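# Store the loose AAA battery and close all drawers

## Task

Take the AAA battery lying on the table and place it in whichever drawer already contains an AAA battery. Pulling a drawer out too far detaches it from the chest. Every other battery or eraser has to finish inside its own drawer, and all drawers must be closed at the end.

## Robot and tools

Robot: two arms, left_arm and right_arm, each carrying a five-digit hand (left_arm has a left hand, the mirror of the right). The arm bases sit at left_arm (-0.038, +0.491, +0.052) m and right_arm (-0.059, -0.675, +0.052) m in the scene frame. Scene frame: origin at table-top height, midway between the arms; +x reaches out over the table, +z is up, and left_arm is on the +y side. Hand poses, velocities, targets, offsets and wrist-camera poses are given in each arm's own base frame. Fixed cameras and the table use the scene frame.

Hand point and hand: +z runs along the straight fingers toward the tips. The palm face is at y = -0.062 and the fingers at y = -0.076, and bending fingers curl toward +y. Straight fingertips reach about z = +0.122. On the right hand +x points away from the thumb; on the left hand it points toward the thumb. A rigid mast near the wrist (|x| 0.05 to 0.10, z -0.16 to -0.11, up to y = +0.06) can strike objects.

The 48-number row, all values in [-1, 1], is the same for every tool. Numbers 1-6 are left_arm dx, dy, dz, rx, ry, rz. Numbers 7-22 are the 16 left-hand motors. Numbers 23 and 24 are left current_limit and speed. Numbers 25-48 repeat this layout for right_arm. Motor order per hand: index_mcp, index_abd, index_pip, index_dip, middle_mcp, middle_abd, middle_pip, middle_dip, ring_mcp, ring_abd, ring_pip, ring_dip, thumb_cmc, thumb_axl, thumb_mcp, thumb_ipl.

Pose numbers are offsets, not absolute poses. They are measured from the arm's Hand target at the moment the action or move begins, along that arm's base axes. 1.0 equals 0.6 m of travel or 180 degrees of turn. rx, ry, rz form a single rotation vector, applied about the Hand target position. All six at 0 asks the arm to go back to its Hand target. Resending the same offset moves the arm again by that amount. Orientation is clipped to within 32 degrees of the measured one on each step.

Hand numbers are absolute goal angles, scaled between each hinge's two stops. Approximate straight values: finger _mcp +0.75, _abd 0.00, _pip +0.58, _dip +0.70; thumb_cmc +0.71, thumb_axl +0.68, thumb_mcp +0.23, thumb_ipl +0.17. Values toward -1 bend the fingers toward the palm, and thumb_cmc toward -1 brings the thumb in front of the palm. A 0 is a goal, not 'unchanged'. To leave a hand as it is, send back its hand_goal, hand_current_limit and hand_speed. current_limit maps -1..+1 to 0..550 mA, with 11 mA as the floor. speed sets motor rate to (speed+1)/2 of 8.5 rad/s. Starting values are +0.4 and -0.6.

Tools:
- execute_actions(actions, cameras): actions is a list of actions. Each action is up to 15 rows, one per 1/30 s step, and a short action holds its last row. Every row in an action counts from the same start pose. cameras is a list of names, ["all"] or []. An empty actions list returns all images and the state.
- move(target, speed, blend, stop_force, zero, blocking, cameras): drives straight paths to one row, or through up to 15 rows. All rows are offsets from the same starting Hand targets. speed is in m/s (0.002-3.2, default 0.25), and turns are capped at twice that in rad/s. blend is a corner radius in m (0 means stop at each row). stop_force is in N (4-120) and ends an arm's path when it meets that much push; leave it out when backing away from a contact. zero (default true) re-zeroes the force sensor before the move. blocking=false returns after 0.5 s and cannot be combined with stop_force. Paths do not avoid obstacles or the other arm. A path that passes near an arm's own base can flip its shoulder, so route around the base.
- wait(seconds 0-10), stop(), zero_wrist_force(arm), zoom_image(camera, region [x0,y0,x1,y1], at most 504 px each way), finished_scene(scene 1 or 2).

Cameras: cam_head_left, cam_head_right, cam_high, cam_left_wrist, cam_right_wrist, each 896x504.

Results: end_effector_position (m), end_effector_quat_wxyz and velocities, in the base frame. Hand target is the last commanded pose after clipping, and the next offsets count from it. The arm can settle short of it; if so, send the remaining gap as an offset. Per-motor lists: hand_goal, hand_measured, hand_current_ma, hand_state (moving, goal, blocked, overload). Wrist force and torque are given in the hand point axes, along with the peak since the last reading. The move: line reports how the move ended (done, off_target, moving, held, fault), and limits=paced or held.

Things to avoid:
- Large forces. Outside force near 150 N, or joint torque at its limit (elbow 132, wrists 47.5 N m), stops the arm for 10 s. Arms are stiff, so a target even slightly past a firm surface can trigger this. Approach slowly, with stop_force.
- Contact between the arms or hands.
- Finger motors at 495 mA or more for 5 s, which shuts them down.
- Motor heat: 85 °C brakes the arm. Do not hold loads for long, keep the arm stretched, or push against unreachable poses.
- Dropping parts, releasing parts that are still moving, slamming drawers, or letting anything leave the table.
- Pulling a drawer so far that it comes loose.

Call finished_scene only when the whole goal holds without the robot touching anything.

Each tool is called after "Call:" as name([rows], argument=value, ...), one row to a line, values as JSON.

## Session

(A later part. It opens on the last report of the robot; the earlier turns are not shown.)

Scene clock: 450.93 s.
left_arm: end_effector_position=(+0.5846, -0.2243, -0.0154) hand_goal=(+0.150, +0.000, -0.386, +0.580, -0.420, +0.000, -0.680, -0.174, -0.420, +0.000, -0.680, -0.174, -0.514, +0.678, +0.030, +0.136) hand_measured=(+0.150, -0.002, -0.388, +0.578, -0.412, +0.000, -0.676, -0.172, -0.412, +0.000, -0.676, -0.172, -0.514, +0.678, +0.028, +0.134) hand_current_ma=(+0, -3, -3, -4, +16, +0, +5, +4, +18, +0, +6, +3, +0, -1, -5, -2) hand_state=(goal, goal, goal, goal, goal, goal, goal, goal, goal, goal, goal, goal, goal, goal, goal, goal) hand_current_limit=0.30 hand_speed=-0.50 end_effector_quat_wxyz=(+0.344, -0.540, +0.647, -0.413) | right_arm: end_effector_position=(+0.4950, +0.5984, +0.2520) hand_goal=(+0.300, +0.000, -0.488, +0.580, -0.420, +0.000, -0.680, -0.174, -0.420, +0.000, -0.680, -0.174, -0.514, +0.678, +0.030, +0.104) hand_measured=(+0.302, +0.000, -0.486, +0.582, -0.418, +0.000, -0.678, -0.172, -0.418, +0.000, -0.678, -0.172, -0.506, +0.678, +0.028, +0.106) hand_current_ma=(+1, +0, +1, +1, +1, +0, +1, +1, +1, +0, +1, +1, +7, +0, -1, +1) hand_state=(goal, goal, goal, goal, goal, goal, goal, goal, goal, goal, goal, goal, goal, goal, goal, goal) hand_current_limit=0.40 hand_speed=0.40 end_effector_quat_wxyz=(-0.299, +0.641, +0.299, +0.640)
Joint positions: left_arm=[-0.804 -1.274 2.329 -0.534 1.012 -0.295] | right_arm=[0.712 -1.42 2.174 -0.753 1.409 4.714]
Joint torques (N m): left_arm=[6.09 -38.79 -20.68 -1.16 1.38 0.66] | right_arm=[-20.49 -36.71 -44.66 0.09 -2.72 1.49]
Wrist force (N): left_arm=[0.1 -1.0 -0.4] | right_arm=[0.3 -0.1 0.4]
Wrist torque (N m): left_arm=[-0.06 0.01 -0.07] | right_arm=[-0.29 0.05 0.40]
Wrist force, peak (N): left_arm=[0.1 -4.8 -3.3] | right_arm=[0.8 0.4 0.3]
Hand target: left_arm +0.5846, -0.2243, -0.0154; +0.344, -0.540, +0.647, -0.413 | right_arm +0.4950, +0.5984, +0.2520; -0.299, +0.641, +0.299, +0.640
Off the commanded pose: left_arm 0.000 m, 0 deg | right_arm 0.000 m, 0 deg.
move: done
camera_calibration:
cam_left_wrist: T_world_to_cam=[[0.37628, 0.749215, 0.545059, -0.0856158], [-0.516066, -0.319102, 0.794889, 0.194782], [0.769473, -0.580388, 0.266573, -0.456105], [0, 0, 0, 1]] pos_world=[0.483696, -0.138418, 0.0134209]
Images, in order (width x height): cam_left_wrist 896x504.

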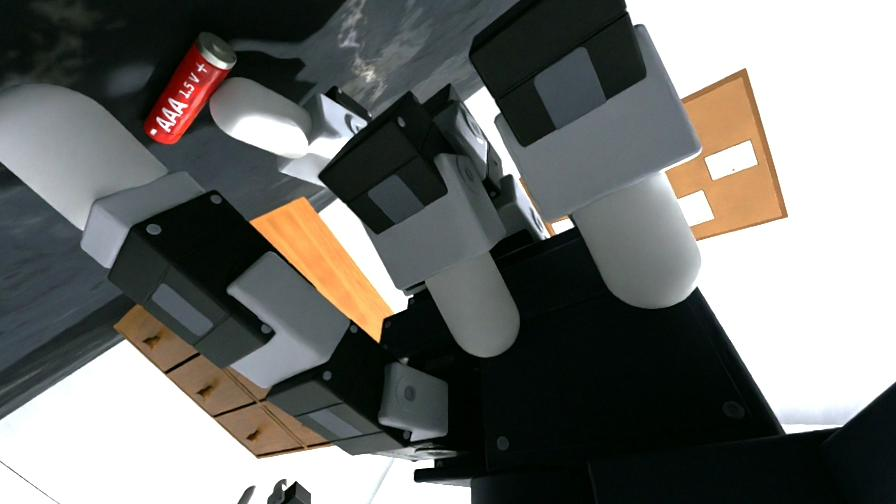

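Call:
move([
  [0.0098,-0.0018,0,0,0,0,0.150,0,-0.387,0.580,-0.42,0,-0.68,-0.174,-0.42,0,-0.68,-0.174,-0.514,0.678,0.03,0.135,0.3,-0.5,0,0,0,0,0,0,0.300,0,-0.489,0.580,-0.42,0,-0.68,-0.174,-0.42,0,-0.68,-0.174,-0.514,0.678,0.03,0.104,0.4,0.4],
  [0.0098,-0.0018,-0.0103,0,0,0,0.150,0,-0.387,0.580,-0.42,0,-0.68,-0.174,-0.42,0,-0.68,-0.174,-0.514,0.678,0.03,0.135,0.3,-0.5,0,0,0,0,0,0,0.300,0,-0.489,0.580,-0.42,0,-0.68,-0.174,-0.42,0,-0.68,-0.174,-0.514,0.678,0.03,0.104,0.4,0.4],
  [0.0098,-0.0018,-0.0103,0,0,0,0.110,0,-0.387,0.580,-0.42,0,-0.68,-0.174,-0.42,0,-0.68,-0.174,-0.514,0.678,-0.03,0.135,0.3,-0.5,0,0,0,0,0,0,0.300,0,-0.489,0.580,-0.42,0,-0.68,-0.174,-0.42,0,-0.68,-0.174,-0.514,0.678,0.03,0.104,0.4,0.4],
], speed=[0.02,0.02,0.02], cameras=["cam_left_wrist"])

Call:
zoom_image(camera="cam_left_wrist", region=[50, 0, 350, 200])

Scene clock: 473.00 s.
left_arm: end_effector_position=(+0.5905, -0.2253, -0.0216) hand_goal=(+0.110, +0.000, -0.386, +0.580, -0.420, +0.000, -0.680, -0.174, -0.420, +0.000, -0.680, -0.174, -0.514, +0.678, -0.030, +0.136) hand_measured=(+0.110, -0.002, -0.388, +0.578, -0.412, +0.000, -0.676, -0.172, -0.412, +0.000, -0.676, -0.172, -0.514, +0.678, -0.028, +0.134) hand_current_ma=(+1, -3, -1, -4, +16, +0, +5, +4, +18, +0, +6, +3, +0, -1, +3, -2) hand_state=(goal, goal, goal, goal, goal, goal, goal, goal, goal, goal, goal, goal, goal, goal, goal, goal) hand_current_limit=0.30 hand_speed=-0.50 end_effector_quat_wxyz=(+0.344, -0.540, +0.647, -0.413) | right_arm: end_effector_position=(+0.4950, +0.5984, +0.2520) hand_goal=(+0.300, +0.000, -0.488, +0.580, -0.420, +0.000, -0.680, -0.174, -0.420, +0.000, -0.680, -0.174, -0.514, +0.678, +0.030, +0.104) hand_measured=(+0.302, +0.000, -0.486, +0.582, -0.418, +0.000, -0.678, -0.172, -0.418, +0.000, -0.678, -0.172, -0.506, +0.678, +0.028, +0.106) hand_current_ma=(+1, +0, +1, +1, +1, +0, +1, +1, +1, +0, +1, +1, +7, +0, -1, +1) hand_state=(goal, goal, goal, goal, goal, goal, goal, goal, goal, goal, goal, goal, goal, goal, goal, goal) hand_current_limit=0.40 hand_speed=0.40 end_effector_quat_wxyz=(-0.299, +0.641, +0.299, +0.640)
Joint positions: left_arm=[-0.795 -1.256 2.32 -0.546 1.02 -0.29] | right_arm=[0.712 -1.42 2.174 -0.753 1.409 4.714]
Joint torques (N m): left_arm=[-10.02 -58.74 -16.89 2.57 -3.4 -3.04] | right_arm=[-20.25 -37.62 -44.65 0.15 -2.66 1.49]
Wrist force (N): left_arm=[0.3 -0.7 -0.8] | right_arm=[0.6 -0.1 0.2]
Wrist torque (N m): left_arm=[-0.01 -0.04 -0.24] | right_arm=[-0.27 0.02 0.43]
Wrist force, peak (N): left_arm=[-0.1 -5.2 -0.4] | right_arm=[0.8 0.2 0.6]
Hand target: left_arm +0.5905, -0.2253, -0.0216; +0.344, -0.540, +0.647, -0.413 | right_arm +0.4950, +0.5984, +0.2520; -0.299, +0.641, +0.299, +0.640
Off the commanded pose: left_arm 0.000 m, 0 deg | right_arm 0.000 m, 0 deg.
move: done
camera_calibration:
cam_left_wrist: T_world_to_cam=[[0.376342, 0.749195, 0.545044, -0.0836653], [-0.515991, -0.31912, 0.794931, 0.202364], [0.769493, -0.580404, 0.26648, -0.459642], [0, 0, 0, 1]] pos_world=[0.489596, -0.139518, 0.00722063]
Images, in order (width x height): cam_left_wrist 896x504.

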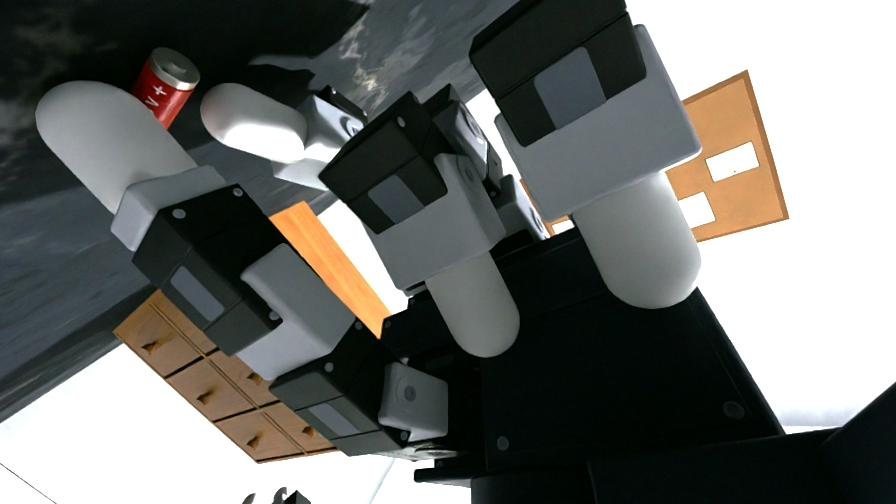

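Scaled by 1.680 from the camera's 896x504 image, which has a finer 1280x720 frame.

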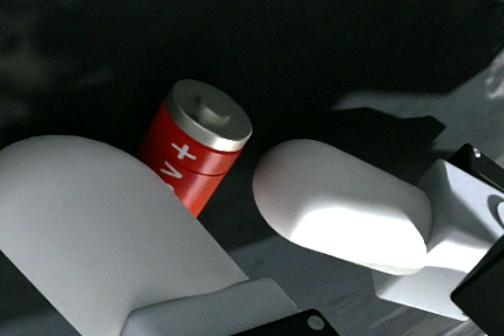

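Call:
move([
  [0,0,-0.001,0,0,0,0.110,0,-0.387,0.580,-0.42,0,-0.68,-0.174,-0.42,0,-0.68,-0.174,-0.514,0.678,-0.2,0.135,0.3,-0.6,0,0,0,0,0,0,0.300,0,-0.489,0.580,-0.42,0,-0.68,-0.174,-0.42,0,-0.68,-0.174,-0.514,0.678,0.03,0.104,0.4,0.4],
], speed=[0.02], cameras=["cam_left_wrist"])

Call:
zoom_image(camera="cam_left_wrist", region=[50, 0, 350, 200])

Scene clock: 483.13 s.
left_arm: end_effector_position=(+0.5905, -0.2254, -0.0222) hand_goal=(+0.110, +0.000, -0.386, +0.580, -0.420, +0.000, -0.680, -0.174, -0.420, +0.000, -0.680, -0.174, -0.514, +0.678, -0.200, +0.136) hand_measured=(+0.126, -0.002, -0.396, +0.570, -0.412, +0.000, -0.676, -0.172, -0.412, +0.000, -0.676, -0.172, -0.512, +0.680, -0.126, +0.156) hand_current_ma=(+41, -3, -19, -19, +16, +0, +5, +4, +18, +0, +6, +3, +3, +2, +345, +72) hand_state=(goal, goal, goal, goal, goal, goal, goal, goal, goal, goal, goal, goal, goal, goal, blocked, blocked) hand_current_limit=0.30 hand_speed=-0.60 end_effector_quat_wxyz=(+0.344, -0.540, +0.647, -0.413) | right_arm: end_effector_position=(+0.4950, +0.5984, +0.2520) hand_goal=(+0.300, +0.000, -0.488, +0.580, -0.420, +0.000, -0.680, -0.174, -0.420, +0.000, -0.680, -0.174, -0.514, +0.678, +0.030, +0.104) hand_measured=(+0.302, +0.000, -0.486, +0.582, -0.418, +0.000, -0.678, -0.172, -0.418, +0.000, -0.678, -0.172, -0.506, +0.678, +0.028, +0.106) hand_current_ma=(+1, +0, +1, +1, +1, +0, +1, +1, +1, +0, +1, +1, +7, +0, -1, +1) hand_state=(goal, goal, goal, goal, goal, goal, goal, goal, goal, goal, goal, goal, goal, goal, goal, goal) hand_current_limit=0.40 hand_speed=0.40 end_effector_quat_wxyz=(-0.299, +0.641, +0.299, +0.640)
Joint positions: left_arm=[-0.795 -1.255 2.32 -0.547 1.02 -0.29] | right_arm=[0.712 -1.42 2.174 -0.753 1.409 4.714]
Joint torques (N m): left_arm=[-10.92 -32.9 -10.94 -0.64 -3.82 -2.6] | right_arm=[-19.67 -37.26 -44.26 -0.14 -2.82 1.39]
Wrist force (N): left_arm=[-0.6 -8.5 -5.7] | right_arm=[0.0 -0.1 0.1]
Wrist torque (N m): left_arm=[-0.45 0.13 -0.39] | right_arm=[-0.26 0.09 0.38]
Wrist force, peak (N): left_arm=[-0.8 -8.6 -5.9] | right_arm=[0.8 0.2 0.4]
Hand target: left_arm +0.5905, -0.2253, -0.0222; +0.344, -0.540, +0.647, -0.413 | right_arm +0.4950, +0.5984, +0.2520; -0.299, +0.641, +0.299, +0.640
Off the commanded pose: left_arm 0.000 m, 0 deg | right_arm 0.000 m, 0 deg.
move: done
camera_calibration:
cam_left_wrist: T_world_to_cam=[[0.37628, 0.749215, 0.545059, -0.0833054], [-0.516066, -0.319102, 0.794889, 0.202881], [0.769473, -0.580388, 0.266573, -0.459471], [0, 0, 0, 1]] pos_world=[0.489596, -0.139518, 0.00662094]
Images, in order (width x height): cam_left_wrist 896x504.

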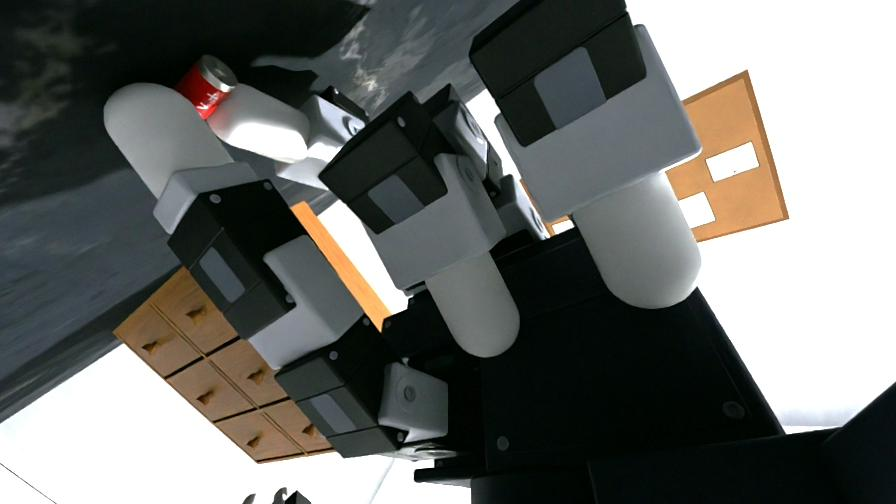

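Scaled by 1.680 from the camera's 896x504 image, which has a finer 1280x720 frame.

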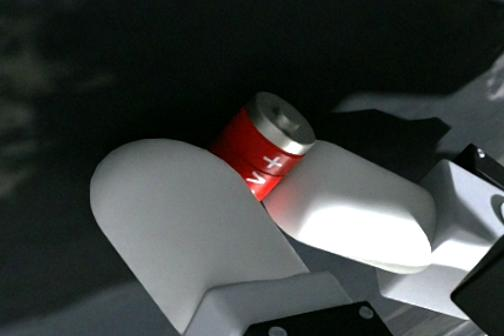

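Call:
move([
  [0,0,0.03,0,0,0,0.110,0,-0.387,0.580,-0.42,0,-0.68,-0.174,-0.42,0,-0.68,-0.174,-0.514,0.678,-0.2,0.135,0.3,-0.6,0,0,0,0,0,0,0.300,0,-0.489,0.580,-0.42,0,-0.68,-0.174,-0.42,0,-0.68,-0.174,-0.514,0.678,0.03,0.104,0.4,0.4],
], speed=[0.03], cameras=["cam_left_wrist"])

Call:
zoom_image(camera="cam_left_wrist", region=[50, 0, 350, 200])

Scene clock: 492.93 s.
left_arm: end_effector_position=(+0.5905, -0.2254, -0.0041) hand_goal=(+0.110, +0.000, -0.386, +0.580, -0.420, +0.000, -0.680, -0.174, -0.420, +0.000, -0.680, -0.174, -0.514, +0.678, -0.200, +0.136) hand_measured=(+0.136, -0.002, -0.366, +0.590, -0.412, +0.000, -0.676, -0.172, -0.412, +0.000, -0.676, -0.172, -0.510, +0.680, -0.150, +0.156) hand_current_ma=(+74, -3, +50, +20, +16, +0, +5, +4, +18, +0, +6, +3, +7, +4, +208, +73) hand_state=(blocked, goal, blocked, goal, goal, goal, goal, goal, goal, goal, goal, goal, goal, goal, blocked, blocked) hand_current_limit=0.30 hand_speed=-0.60 end_effector_quat_wxyz=(+0.344, -0.540, +0.647, -0.413) | right_arm: end_effector_position=(+0.4950, +0.5984, +0.2520) hand_goal=(+0.300, +0.000, -0.488, +0.580, -0.420, +0.000, -0.680, -0.174, -0.420, +0.000, -0.680, -0.174, -0.514, +0.678, +0.030, +0.104) hand_measured=(+0.302, +0.000, -0.486, +0.582, -0.418, +0.000, -0.678, -0.172, -0.418, +0.000, -0.678, -0.172, -0.506, +0.678, +0.028, +0.106) hand_current_ma=(+1, +0, +1, +1, +1, +0, +1, +1, +1, +0, +1, +1, +7, +0, -1, +1) hand_state=(goal, goal, goal, goal, goal, goal, goal, goal, goal, goal, goal, goal, goal, goal, goal, goal) hand_current_limit=0.40 hand_speed=0.40 end_effector_quat_wxyz=(-0.299, +0.641, +0.299, +0.640)
Joint positions: left_arm=[-0.795 -1.289 2.313 -0.506 1.02 -0.29] | right_arm=[0.712 -1.42 2.174 -0.753 1.409 4.714]
Joint torques (N m): left_arm=[-5.3 -41.68 -21.78 -1.24 -3.21 -0.97] | right_arm=[-20.35 -37.43 -44.49 -0.15 -2.67 1.48]
Wrist force (N): left_arm=[0.1 -0.7 -0.7] | right_arm=[0.3 0.2 0.5]
Wrist torque (N m): left_arm=[-0.02 -0.01 -0.23] | right_arm=[-0.25 0.05 0.41]
Wrist force, peak (N): left_arm=[-0.5 -8.8 -5.9] | right_arm=[0.8 -0.1 0.4]
Hand target: left_arm +0.5905, -0.2253, -0.0042; +0.344, -0.540, +0.647, -0.413 | right_arm +0.4950, +0.5984, +0.2520; -0.299, +0.641, +0.299, +0.640
Off the commanded pose: left_arm 0.000 m, 0 deg | right_arm 0.000 m, 0 deg.
move: done
camera_calibration:
cam_left_wrist: T_world_to_cam=[[0.37628, 0.749215, 0.545059, -0.0931709], [-0.516066, -0.319102, 0.794889, 0.188493], [0.769473, -0.580388, 0.266573, -0.464295], [0, 0, 0, 1]] pos_world=[0.489596, -0.139518, 0.0247209]
Images, in order (width x height): cam_left_wrist 896x504.

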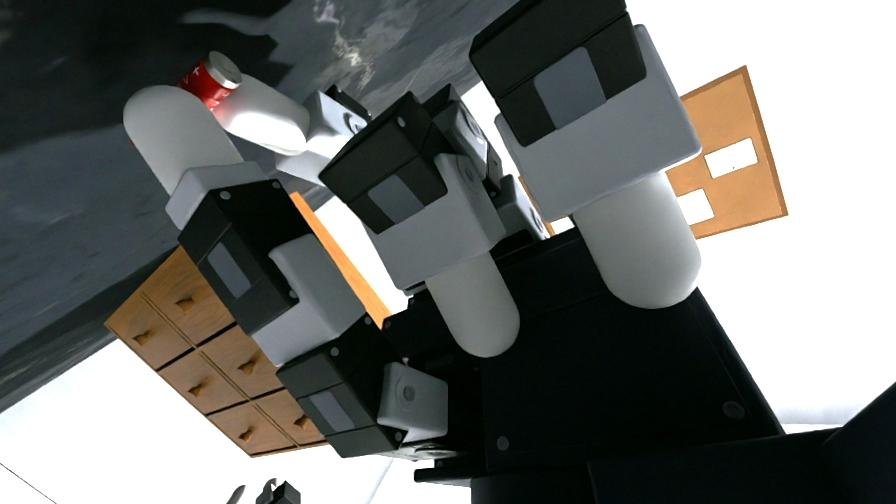

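Scaled by 1.680 from the camera's 896x504 image, which has a finer 1280x720 frame.

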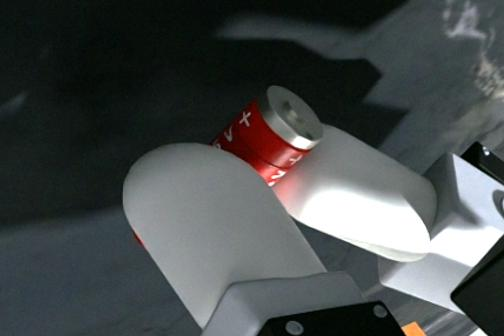

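Call:
move([
  [0,0,0.4,0,0,0,0.100,0,-0.387,0.580,-0.42,0,-0.68,-0.174,-0.42,0,-0.68,-0.174,-0.514,0.678,-0.2,0.135,0.3,-0.6,0,0,0,0,0,0,0.300,0,-0.489,0.580,-0.42,0,-0.68,-0.174,-0.42,0,-0.68,-0.174,-0.514,0.678,0.03,0.104,0.4,0.4],
  [-0.086,-0.55,0.915,0.3503,-0.2094,-0.2527,0.100,0,-0.387,0.580,-0.42,0,-0.68,-0.174,-0.42,0,-0.68,-0.174,-0.514,0.678,-0.2,0.135,0.3,-0.6,0,0,0,0,0,0,0.300,0,-0.489,0.580,-0.42,0,-0.68,-0.174,-0.42,0,-0.68,-0.174,-0.514,0.678,0.03,0.104,0.4,0.4],
], speed=[0.2,0.3], blend=[0.05,0], cameras=["all"])

Scene clock: 516.43 s.
left_arm: end_effector_position=(+0.5388, -0.5554, +0.5447) hand_goal=(+0.100, +0.000, -0.386, +0.580, -0.420, +0.000, -0.680, -0.174, -0.420, +0.000, -0.680, -0.174, -0.514, +0.678, -0.200, +0.136) hand_measured=(+0.136, -0.002, -0.366, +0.590, -0.414, +0.000, -0.676, -0.172, -0.412, +0.000, -0.676, -0.172, -0.504, +0.682, -0.152, +0.156) hand_current_ma=(+111, -2, +51, +20, +13, +0, +5, +4, +14, +0, +6, +3, +21, +6, +200, +73) hand_state=(blocked, goal, blocked, goal, goal, goal, goal, goal, goal, goal, goal, goal, goal, goal, blocked, blocked) hand_current_limit=0.30 hand_speed=-0.60 end_effector_quat_wxyz=(+0.566, +0.135, +0.770, -0.263) | right_arm: end_effector_position=(+0.4950, +0.5984, +0.2520) hand_goal=(+0.300, +0.000, -0.488, +0.580, -0.420, +0.000, -0.680, -0.174, -0.420, +0.000, -0.680, -0.174, -0.514, +0.678, +0.030, +0.104) hand_measured=(+0.302, +0.000, -0.486, +0.582, -0.418, +0.000, -0.678, -0.172, -0.418, +0.000, -0.678, -0.172, -0.506, +0.678, +0.028, +0.106) hand_current_ma=(+1, +0, +1, +1, +1, +0, +1, +1, +1, +0, +1, +1, +7, +0, -1, +1) hand_state=(goal, goal, goal, goal, goal, goal, goal, goal, goal, goal, goal, goal, goal, goal, goal, goal) hand_current_limit=0.40 hand_speed=0.40 end_effector_quat_wxyz=(-0.299, +0.641, +0.299, +0.640)
Joint positions: left_arm=[-1.317 -1.552 1.616 0.228 0.884 1.121] | right_arm=[0.712 -1.42 2.174 -0.753 1.409 4.714]
Joint torques (N m): left_arm=[4 -50.5 -46.83 -1.2 -3.65 2.15] | right_arm=[-19.21 -37.99 -44.51 -0.14 -2.49 1.55]
Wrist force (N): left_arm=[-1.0 -0.1 -0.5] | right_arm=[0.2 -0.3 0.4]
Wrist torque (N m): left_arm=[-0.20 -0.01 -0.55] | right_arm=[-0.30 0.06 0.39]
Wrist force, peak (N): left_arm=[-1.3 -2.2 -0.1] | right_arm=[0.8 -0.2 0.6]
Hand target: left_arm +0.5389, -0.5553, +0.5448; +0.566, +0.135, +0.770, -0.263 | right_arm +0.4950, +0.5984, +0.2520; -0.299, +0.641, +0.299, +0.640
Off the commanded pose: left_arm 0.000 m, 0 deg | right_arm 0.000 m, 0 deg.
move: done
camera_calibration:
cam_left_wrist: T_world_to_cam=[[-0.0519274, -0.408919, 0.911092, -0.737398], [-0.99472, -0.0596846, -0.0834816, 0.500677], [0.0885153, -0.910617, -0.403661, -0.213808], [0, 0, 0, 1]] pos_world=[0.478667, -0.46635, 0.627329]
cam_right_wrist: T_world_to_cam=[[0.446947, -0.445157, -0.775934, 0.272035], [-0.894513, -0.213457, -0.392789, 0.622013], [0.00922422, 0.869639, -0.493602, -0.275954], [0, 0, 0, 1]] pos_world=[0.437359, 0.493851, 0.319189]

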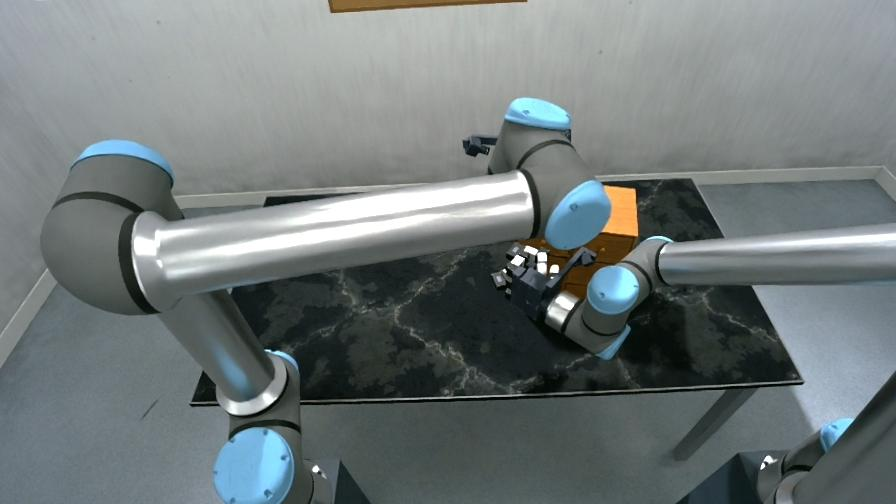

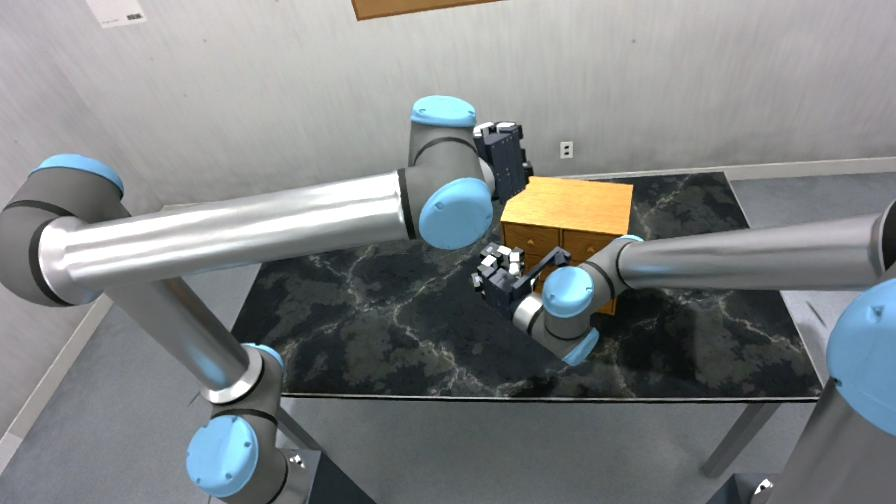

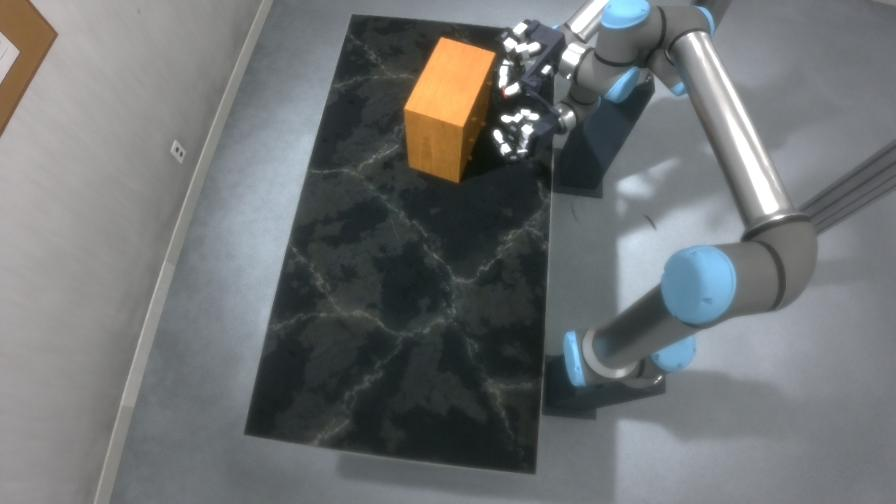

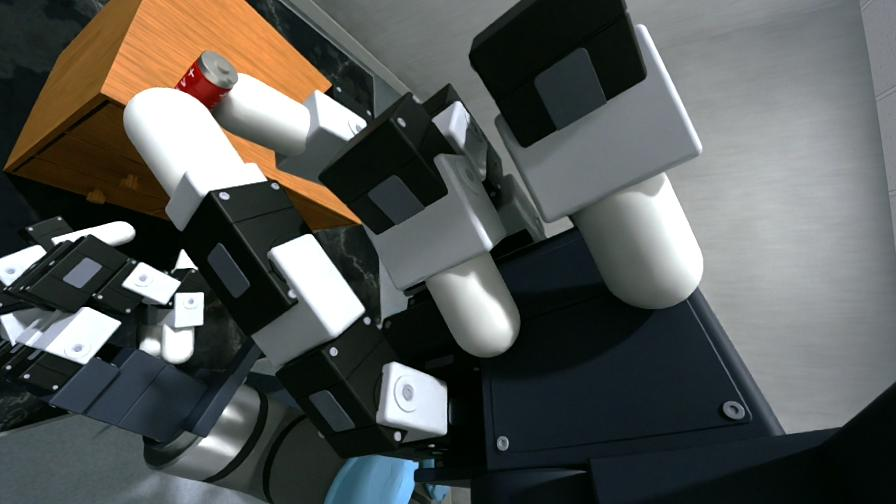

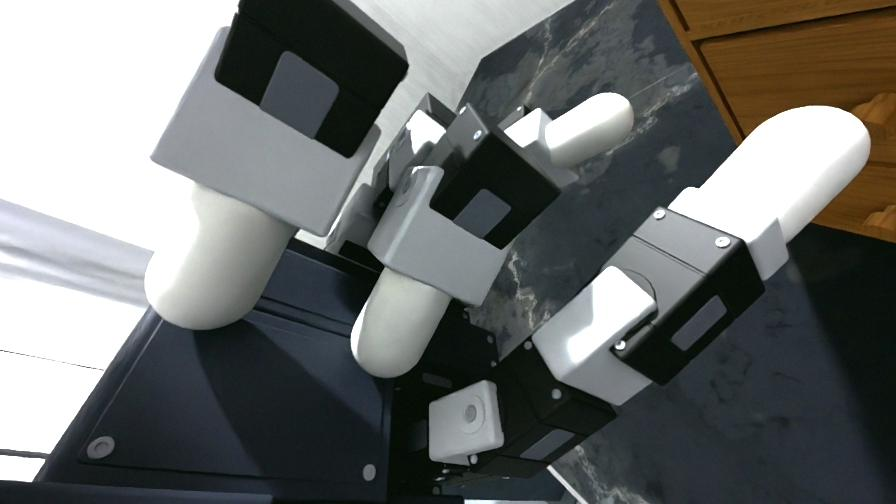

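Call:
move(target=[0,0,0,0,0,0,0.100,0,-0.387,0.580,-0.42,0,-0.68,-0.174,-0.42,0,-0.68,-0.174,-0.514,0.678,-0.2,0.135,0.3,-0.6,0.0767,-0.0182,0.0108,0,0,0,0.300,0,-0.489,0.580,-0.42,0,-0.68,-0.174,-0.42,0,-0.68,-0.174,-0.514,0.678,0.03,0.104,0.4,0.4], speed=0.1, cameras=["cam_right_wrist","cam_left_wrist"])

Call:
zoom_image(camera="cam_right_wrist", region=[500, 0, 896, 230])

Call:
zoom_image(camera="cam_left_wrist", region=[0, 0, 400, 400])

Scene clock: 533.27 s.
left_arm: end_effector_position=(+0.5389, -0.5553, +0.5448) hand_goal=(+0.100, +0.000, -0.386, +0.580, -0.420, +0.000, -0.680, -0.174, -0.420, +0.000, -0.680, -0.174, -0.514, +0.678, -0.200, +0.136) hand_measured=(+0.136, -0.002, -0.366, +0.590, -0.414, +0.000, -0.676, -0.172, -0.412, +0.000, -0.676, -0.172, -0.504, +0.682, -0.152, +0.156) hand_current_ma=(+111, -2, +51, +20, +13, +0, +5, +4, +14, +0, +6, +3, +21, +6, +200, +73) hand_state=(blocked, goal, blocked, goal, goal, goal, goal, goal, goal, goal, goal, goal, goal, goal, blocked, blocked) hand_current_limit=0.30 hand_speed=-0.60 end_effector_quat_wxyz=(+0.566, +0.135, +0.770, -0.263) | right_arm: end_effector_position=(+0.5411, +0.5875, +0.2584) hand_goal=(+0.300, +0.000, -0.488, +0.580, -0.420, +0.000, -0.680, -0.174, -0.420, +0.000, -0.680, -0.174, -0.514, +0.678, +0.030, +0.104) hand_measured=(+0.302, +0.000, -0.486, +0.582, -0.418, +0.000, -0.678, -0.172, -0.418, +0.000, -0.678, -0.172, -0.506, +0.678, +0.028, +0.106) hand_current_ma=(+1, +0, +1, +1, +1, +0, +1, +1, +1, +0, +1, +1, +7, +0, -1, +1) hand_state=(goal, goal, goal, goal, goal, goal, goal, goal, goal, goal, goal, goal, goal, goal, goal, goal) hand_current_limit=0.40 hand_speed=0.40 end_effector_quat_wxyz=(-0.299, +0.641, +0.299, +0.640)
Joint positions: left_arm=[-1.317 -1.552 1.616 0.228 0.884 1.121] | right_arm=[0.639 -1.404 2.14 -0.734 1.337 4.714]
Joint torques (N m): left_arm=[8.44 -57.94 -51.72 0.52 -3.6 3.92] | right_arm=[16.16 -59.25 -28.21 -5.71 3.11 -3.75]
Wrist force (N): left_arm=[-0.7 -0.4 -0.8] | right_arm=[-0.2 0.1 0.1]
Wrist torque (N m): left_arm=[-0.20 -0.05 -0.53] | right_arm=[-0.21 0.08 0.32]
Wrist force, peak (N): left_arm=[-0.7 -0.7 -0.8] | right_arm=[0.5 1.3 0.6]
Hand target: left_arm +0.5389, -0.5553, +0.5448; +0.566, +0.135, +0.770, -0.263 | right_arm +0.5410, +0.5875, +0.2585; -0.299, +0.641, +0.299, +0.640
Off the commanded pose: left_arm 0.000 m, 0 deg | right_arm 0.000 m, 0 deg.
move: done
camera_calibration:
cam_left_wrist: T_world_to_cam=[[-0.0520989, -0.409053, 0.911022, -0.737426], [-0.994702, -0.0596946, -0.0836875, 0.500801], [0.0886157, -0.910556, -0.403776, -0.213715], [0, 0, 0, 1]] pos_world=[0.478667, -0.466351, 0.627429]
cam_right_wrist: T_world_to_cam=[[0.446765, -0.445332, -0.775939, 0.251752], [-0.894605, -0.213531, -0.392538, 0.663455], [0.00912289, 0.869531, -0.493795, -0.263442], [0, 0, 0, 1]] pos_world=[0.48346, 0.482852, 0.325689]
Images, in order (width x height): cam_left_wrist 896x504, cam_right_wrist 896x504.

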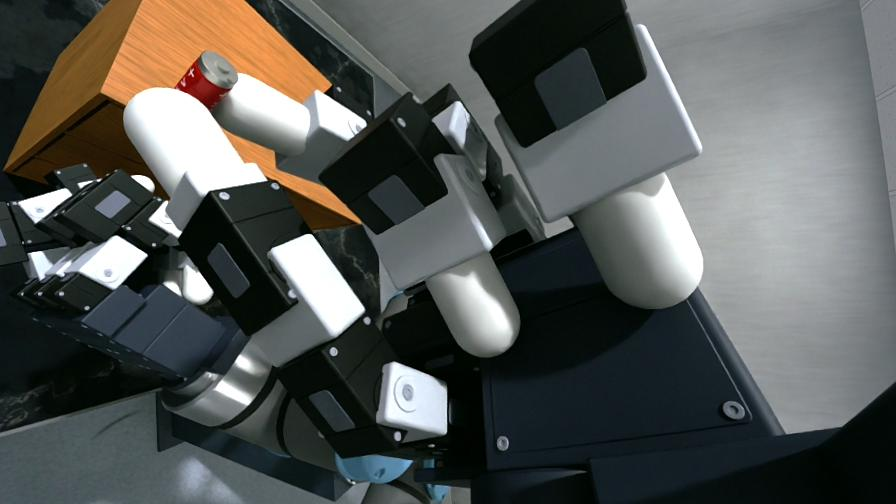

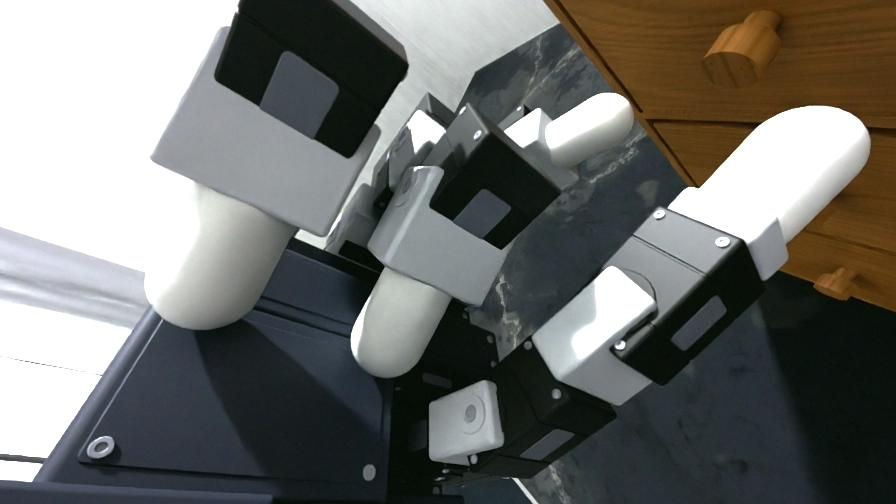

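Scaled by 1.273 from the camera's 896x504 image, which has a finer 1280x720 frame.

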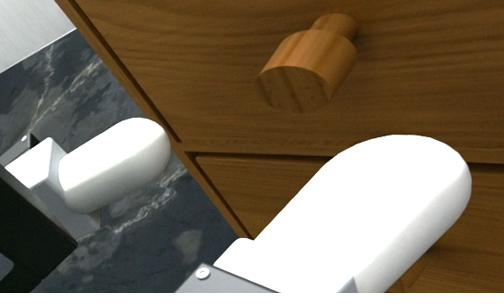

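Scaled by 1.260 from the camera's 896x504 image, which has a finer 1280x720 frame.

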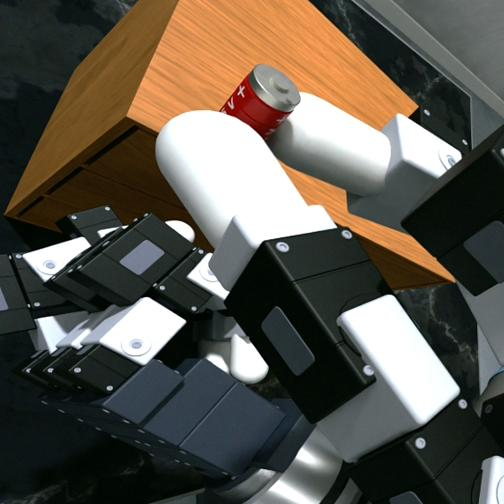

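Call:
move(target=[0,0,0,0,0,0,0.100,0,-0.387,0.580,-0.42,0,-0.68,-0.174,-0.42,0,-0.68,-0.174,-0.514,0.678,-0.2,0.135,0.3,-0.6,0.032,-0.0103,-0.0142,0,0,0,0.300,0,-0.489,0.580,-0.42,0,-0.68,-0.174,-0.42,0,-0.68,-0.174,-0.514,0.678,0.03,0.104,0.4,0.4], speed=0.08, cameras=["cam_right_wrist"])

Call:
zoom_image(camera="cam_right_wrist", region=[500, 0, 896, 230])

Scene clock: 551.40 s.
left_arm: end_effector_position=(+0.5389, -0.5553, +0.5448) hand_goal=(+0.100, +0.000, -0.386, +0.580, -0.420, +0.000, -0.680, -0.174, -0.420, +0.000, -0.680, -0.174, -0.514, +0.678, -0.200, +0.136) hand_measured=(+0.136, -0.002, -0.366, +0.590, -0.414, +0.000, -0.676, -0.172, -0.412, +0.000, -0.676, -0.172, -0.504, +0.682, -0.152, +0.156) hand_current_ma=(+111, -2, +51, +20, +13, +0, +5, +4, +14, +0, +6, +3, +21, +6, +200, +73) hand_state=(blocked, goal, blocked, goal, goal, goal, goal, goal, goal, goal, goal, goal, goal, goal, blocked, blocked) hand_current_limit=0.30 hand_speed=-0.60 end_effector_quat_wxyz=(+0.566, +0.135, +0.770, -0.263) | right_arm: end_effector_position=(+0.5604, +0.5813, +0.2500) hand_goal=(+0.300, +0.000, -0.488, +0.580, -0.420, +0.000, -0.680, -0.174, -0.420, +0.000, -0.680, -0.174, -0.514, +0.678, +0.030, +0.104) hand_measured=(+0.302, +0.000, -0.486, +0.582, -0.418, +0.000, -0.678, -0.172, -0.418, +0.000, -0.678, -0.172, -0.506, +0.678, +0.028, +0.106) hand_current_ma=(+1, +0, +1, +1, +1, +0, +1, +1, +1, +0, +1, +1, +7, +0, -1, +1) hand_state=(goal, goal, goal, goal, goal, goal, goal, goal, goal, goal, goal, goal, goal, goal, goal, goal) hand_current_limit=0.40 hand_speed=0.40 end_effector_quat_wxyz=(-0.299, +0.641, +0.299, +0.640)
Joint positions: left_arm=[-1.317 -1.552 1.616 0.228 0.884 1.121] | right_arm=[0.608 -1.384 2.134 -0.749 1.306 4.714]
Joint torques (N m): left_arm=[7.5 -59.42 -50.52 -0.46 -4.1 4.11] | right_arm=[16.49 -63.72 -34.7 0.3 3.32 -4.21]
Wrist force (N): left_arm=[-0.3 -0.4 -0.5] | right_arm=[0.6 0.2 0.3]
Wrist torque (N m): left_arm=[-0.23 -0.11 -0.50] | right_arm=[-0.22 0.00 0.40]
Wrist force, peak (N): left_arm=[-0.7 -0.4 -0.9] | right_arm=[0.0 1.0 0.4]
Hand target: left_arm +0.5389, -0.5553, +0.5448; +0.566, +0.135, +0.770, -0.263 | right_arm +0.5602, +0.5813, +0.2500; -0.299, +0.641, +0.299, +0.640
Off the commanded pose: left_arm 0.000 m, 0 deg | right_arm 0.000 m, 0 deg.
move: done
camera_calibration:
cam_right_wrist: T_world_to_cam=[[0.447087, -0.445097, -0.775888, 0.233483], [-0.894442, -0.213414, -0.392973, 0.676059], [0.00932613, 0.86968, -0.493527, -0.262681], [0, 0, 0, 1]] pos_world=[0.502758, 0.476651, 0.317189]
Images, in order (width x height): cam_right_wrist 896x504.

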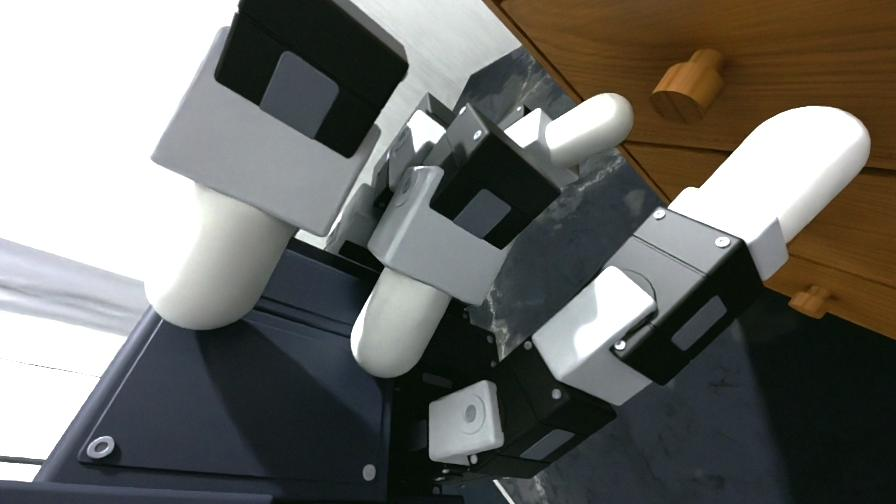

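Scaled by 1.273 from the camera's 896x504 image, which has a finer 1280x720 frame.

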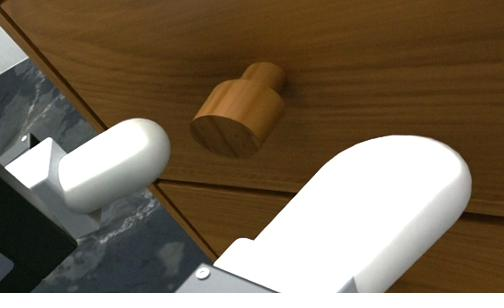

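Call:
move([
  [0,0,0,0,0,0,0.100,0,-0.387,0.580,-0.42,0,-0.68,-0.174,-0.42,0,-0.68,-0.174,-0.514,0.678,-0.2,0.135,0.3,-0.6,0.0205,-0.0115,0.0083,0,0,0,0.300,0,-0.489,0.580,-0.42,0,-0.68,-0.174,-0.42,0,-0.68,-0.174,-0.514,0.678,0.03,0.104,0.4,0.4],
  [0,0,0,0,0,0,0.100,0,-0.387,0.580,-0.42,0,-0.68,-0.174,-0.42,0,-0.68,-0.174,-0.514,0.678,-0.2,0.135,0.3,-0.6,0.0205,-0.0115,0.0083,0,0,0,0.137,0,-0.489,0.580,-0.42,0,-0.68,-0.174,-0.42,0,-0.68,-0.174,-0.514,0.678,-0.202,0.08,0.5,-0.2],
], speed=0.05, cameras=["cam_right_wrist"])

Call:
zoom_image(camera="cam_right_wrist", region=[500, 0, 896, 230])

Scene clock: 571.43 s.
left_arm: end_effector_position=(+0.5389, -0.5553, +0.5448) hand_goal=(+0.100, +0.000, -0.386, +0.580, -0.420, +0.000, -0.680, -0.174, -0.420, +0.000, -0.680, -0.174, -0.514, +0.678, -0.200, +0.136) hand_measured=(+0.136, -0.002, -0.366, +0.590, -0.414, +0.000, -0.676, -0.172, -0.412, +0.000, -0.676, -0.172, -0.504, +0.682, -0.152, +0.156) hand_current_ma=(+111, -2, +51, +20, +13, +0, +5, +4, +14, +0, +6, +3, +21, +6, +200, +73) hand_state=(blocked, goal, blocked, goal, goal, goal, goal, goal, goal, goal, goal, goal, goal, goal, blocked, blocked) hand_current_limit=0.30 hand_speed=-0.60 end_effector_quat_wxyz=(+0.566, +0.135, +0.770, -0.263) | right_arm: end_effector_position=(+0.5725, +0.5744, +0.2550) hand_goal=(+0.138, +0.000, -0.488, +0.580, -0.420, +0.000, -0.680, -0.174, -0.420, +0.000, -0.680, -0.174, -0.514, +0.678, -0.202, +0.080) hand_measured=(+0.256, +0.000, -0.472, +0.584, -0.418, +0.000, -0.678, -0.172, -0.418, +0.000, -0.678, -0.172, -0.510, +0.678, -0.138, +0.096) hand_current_ma=(+387, +0, +18, +3, +1, +0, +1, +1, +1, +0, +1, +1, +2, +0, +209, +31) hand_state=(blocked, goal, goal, goal, goal, goal, goal, goal, goal, goal, goal, goal, goal, goal, blocked, goal) hand_current_limit=0.50 hand_speed=-0.20 end_effector_quat_wxyz=(-0.299, +0.641, +0.299, +0.640)
Joint positions: left_arm=[-1.317 -1.552 1.616 0.228 0.884 1.121] | right_arm=[0.585 -1.387 2.127 -0.738 1.283 4.713]
Joint torques (N m): left_arm=[7.29 -58.59 -50.24 -1.26 -3.79 3.97] | right_arm=[15.78 -38.4 -27.56 -5.49 3.61 -4.22]
Wrist force (N): left_arm=[-0.5 -0.5 -0.6] | right_arm=[1.4 -2.0 1.0]
Wrist torque (N m): left_arm=[-0.24 -0.08 -0.51] | right_arm=[-0.28 0.07 0.40]
Wrist force, peak (N): left_arm=[-1.0 -0.5 -0.6] | right_arm=[0.4 -3.5 3.2]
Hand target: left_arm +0.5389, -0.5553, +0.5448; +0.566, +0.135, +0.770, -0.263 | right_arm +0.5725, +0.5744, +0.2550; -0.299, +0.641, +0.299, +0.640
Off the commanded pose: left_arm 0.000 m, 0 deg | right_arm 0.000 m, 0 deg.
move: done
camera_calibration:
cam_right_wrist: T_world_to_cam=[[0.446975, -0.445189, -0.775899, 0.22903], [-0.894498, -0.213393, -0.392858, 0.687378], [0.00932437, 0.869638, -0.493602, -0.254368], [0, 0, 0, 1]] pos_world=[0.514859, 0.469851, 0.322189]
Images, in order (width x height): cam_right_wrist 896x504.

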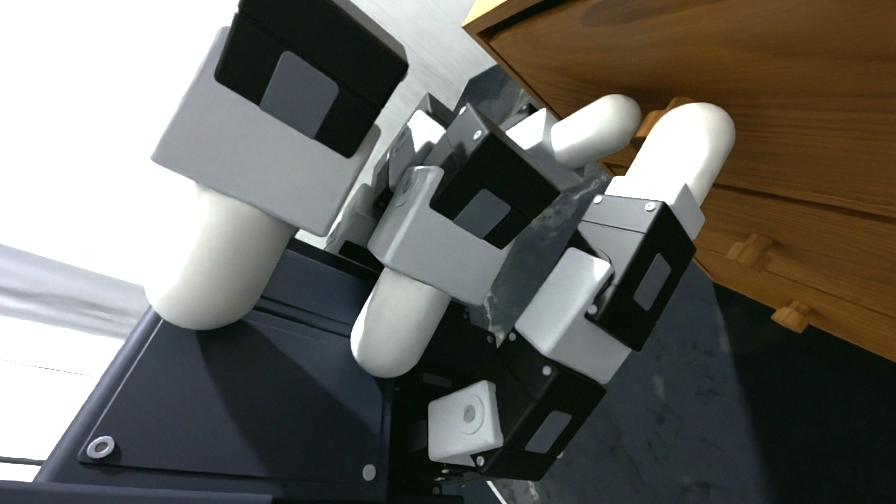

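Scaled by 1.273 from the camera's 896x504 image, which has a finer 1280x720 frame.

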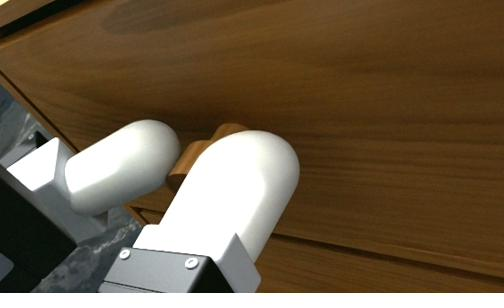

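Call:
move([
  [0,0,0,0,0,0,0.100,0,-0.387,0.580,-0.42,0,-0.68,-0.174,-0.42,0,-0.68,-0.174,-0.514,0.678,-0.2,0.135,0.3,-0.6,0,0,0,0,0,0,0.300,0,-0.489,0.580,-0.42,0,-0.68,-0.174,-0.42,0,-0.68,-0.174,-0.514,0.678,0.03,0.104,0.4,0.4],
  [0,0,0,0,0,0,0.100,0,-0.387,0.580,-0.42,0,-0.68,-0.174,-0.42,0,-0.68,-0.174,-0.514,0.678,-0.2,0.135,0.3,-0.6,0.003,0.0077,-0.0045,0,0,0,0.300,0,-0.489,0.580,-0.42,0,-0.68,-0.174,-0.42,0,-0.68,-0.174,-0.514,0.678,0.03,0.104,0.4,0.4],
  [0,0,0,0,0,0,0.100,0,-0.387,0.580,-0.42,0,-0.68,-0.174,-0.42,0,-0.68,-0.174,-0.514,0.678,-0.2,0.135,0.3,-0.6,0.003,0.0077,-0.0045,0,0,0,0.137,0,-0.489,0.580,-0.42,0,-0.68,-0.174,-0.42,0,-0.68,-0.174,-0.514,0.678,-0.202,0.08,0.5,-0.2],
], speed=0.05, cameras=["cam_right_wrist"])

Call:
zoom_image(camera="cam_right_wrist", region=[500, 0, 896, 230])

Scene clock: 586.07 s.
left_arm: end_effector_position=(+0.5389, -0.5553, +0.5448) hand_goal=(+0.100, +0.000, -0.386, +0.580, -0.420, +0.000, -0.680, -0.174, -0.420, +0.000, -0.680, -0.174, -0.514, +0.678, -0.200, +0.136) hand_measured=(+0.136, -0.002, -0.366, +0.590, -0.414, +0.000, -0.676, -0.172, -0.412, +0.000, -0.676, -0.172, -0.504, +0.682, -0.152, +0.156) hand_current_ma=(+111, -2, +51, +20, +13, +0, +5, +4, +14, +0, +6, +3, +21, +6, +200, +73) hand_state=(blocked, goal, blocked, goal, goal, goal, goal, goal, goal, goal, goal, goal, goal, goal, blocked, blocked) hand_current_limit=0.30 hand_speed=-0.60 end_effector_quat_wxyz=(+0.566, +0.135, +0.770, -0.263) | right_arm: end_effector_position=(+0.5743, +0.5791, +0.2523) hand_goal=(+0.138, +0.000, -0.488, +0.580, -0.420, +0.000, -0.680, -0.174, -0.420, +0.000, -0.680, -0.174, -0.514, +0.678, -0.202, +0.080) hand_measured=(+0.226, +0.000, -0.474, +0.584, -0.418, +0.000, -0.678, -0.172, -0.418, +0.000, -0.678, -0.172, -0.508, +0.678, -0.104, +0.108) hand_current_ma=(+250, +0, +14, +3, +1, +0, +1, +1, +1, +0, +1, +1, +4, +0, +399, +64) hand_state=(blocked, goal, goal, goal, goal, goal, goal, goal, goal, goal, goal, goal, goal, goal, blocked, blocked) hand_current_limit=0.50 hand_speed=-0.20 end_effector_quat_wxyz=(-0.299, +0.641, +0.299, +0.640)
Joint positions: left_arm=[-1.317 -1.552 1.616 0.228 0.884 1.121] | right_arm=[0.59 -1.377 2.12 -0.742 1.288 4.713]
Joint torques (N m): left_arm=[3.99 -56.96 -47.38 -1.85 -3.48 4.06] | right_arm=[-16.41 -62.07 -27.67 -0.51 -1.89 -2.73]
Wrist force (N): left_arm=[-0.5 -0.6 -0.2] | right_arm=[0.3 -1.1 0.1]
Wrist torque (N m): left_arm=[-0.28 -0.07 -0.52] | right_arm=[-0.23 0.09 0.40]
Wrist force, peak (N): left_arm=[-0.9 -0.7 -0.4] | right_arm=[0.1 -2.8 2.8]
Hand target: left_arm +0.5389, -0.5553, +0.5448; +0.566, +0.135, +0.770, -0.263 | right_arm +0.5743, +0.5790, +0.2523; -0.299, +0.641, +0.299, +0.640
Off the commanded pose: left_arm 0.000 m, 0 deg | right_arm 0.000 m, 0 deg.
move: done
camera_calibration:
cam_right_wrist: T_world_to_cam=[[0.447016, -0.445141, -0.775903, 0.228181], [-0.894478, -0.213491, -0.392849, 0.688853], [0.00922465, 0.869638, -0.493603, -0.259665], [0, 0, 0, 1]] pos_world=[0.516559, 0.474451, 0.319489]
Images, in order (width x height): cam_right_wrist 896x504.

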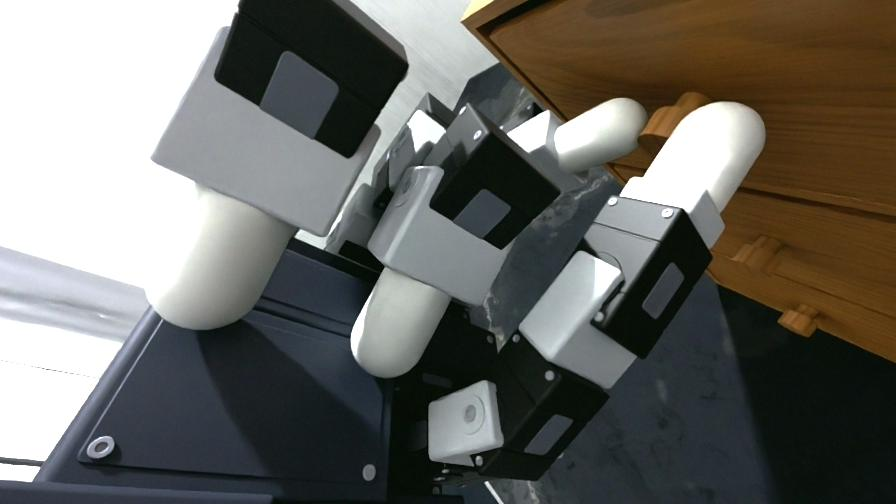

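Scaled by 1.273 from the camera's 896x504 image, which has a finer 1280x720 frame.

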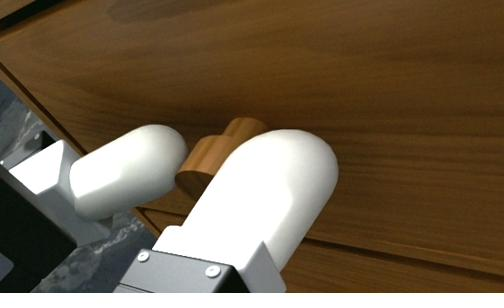

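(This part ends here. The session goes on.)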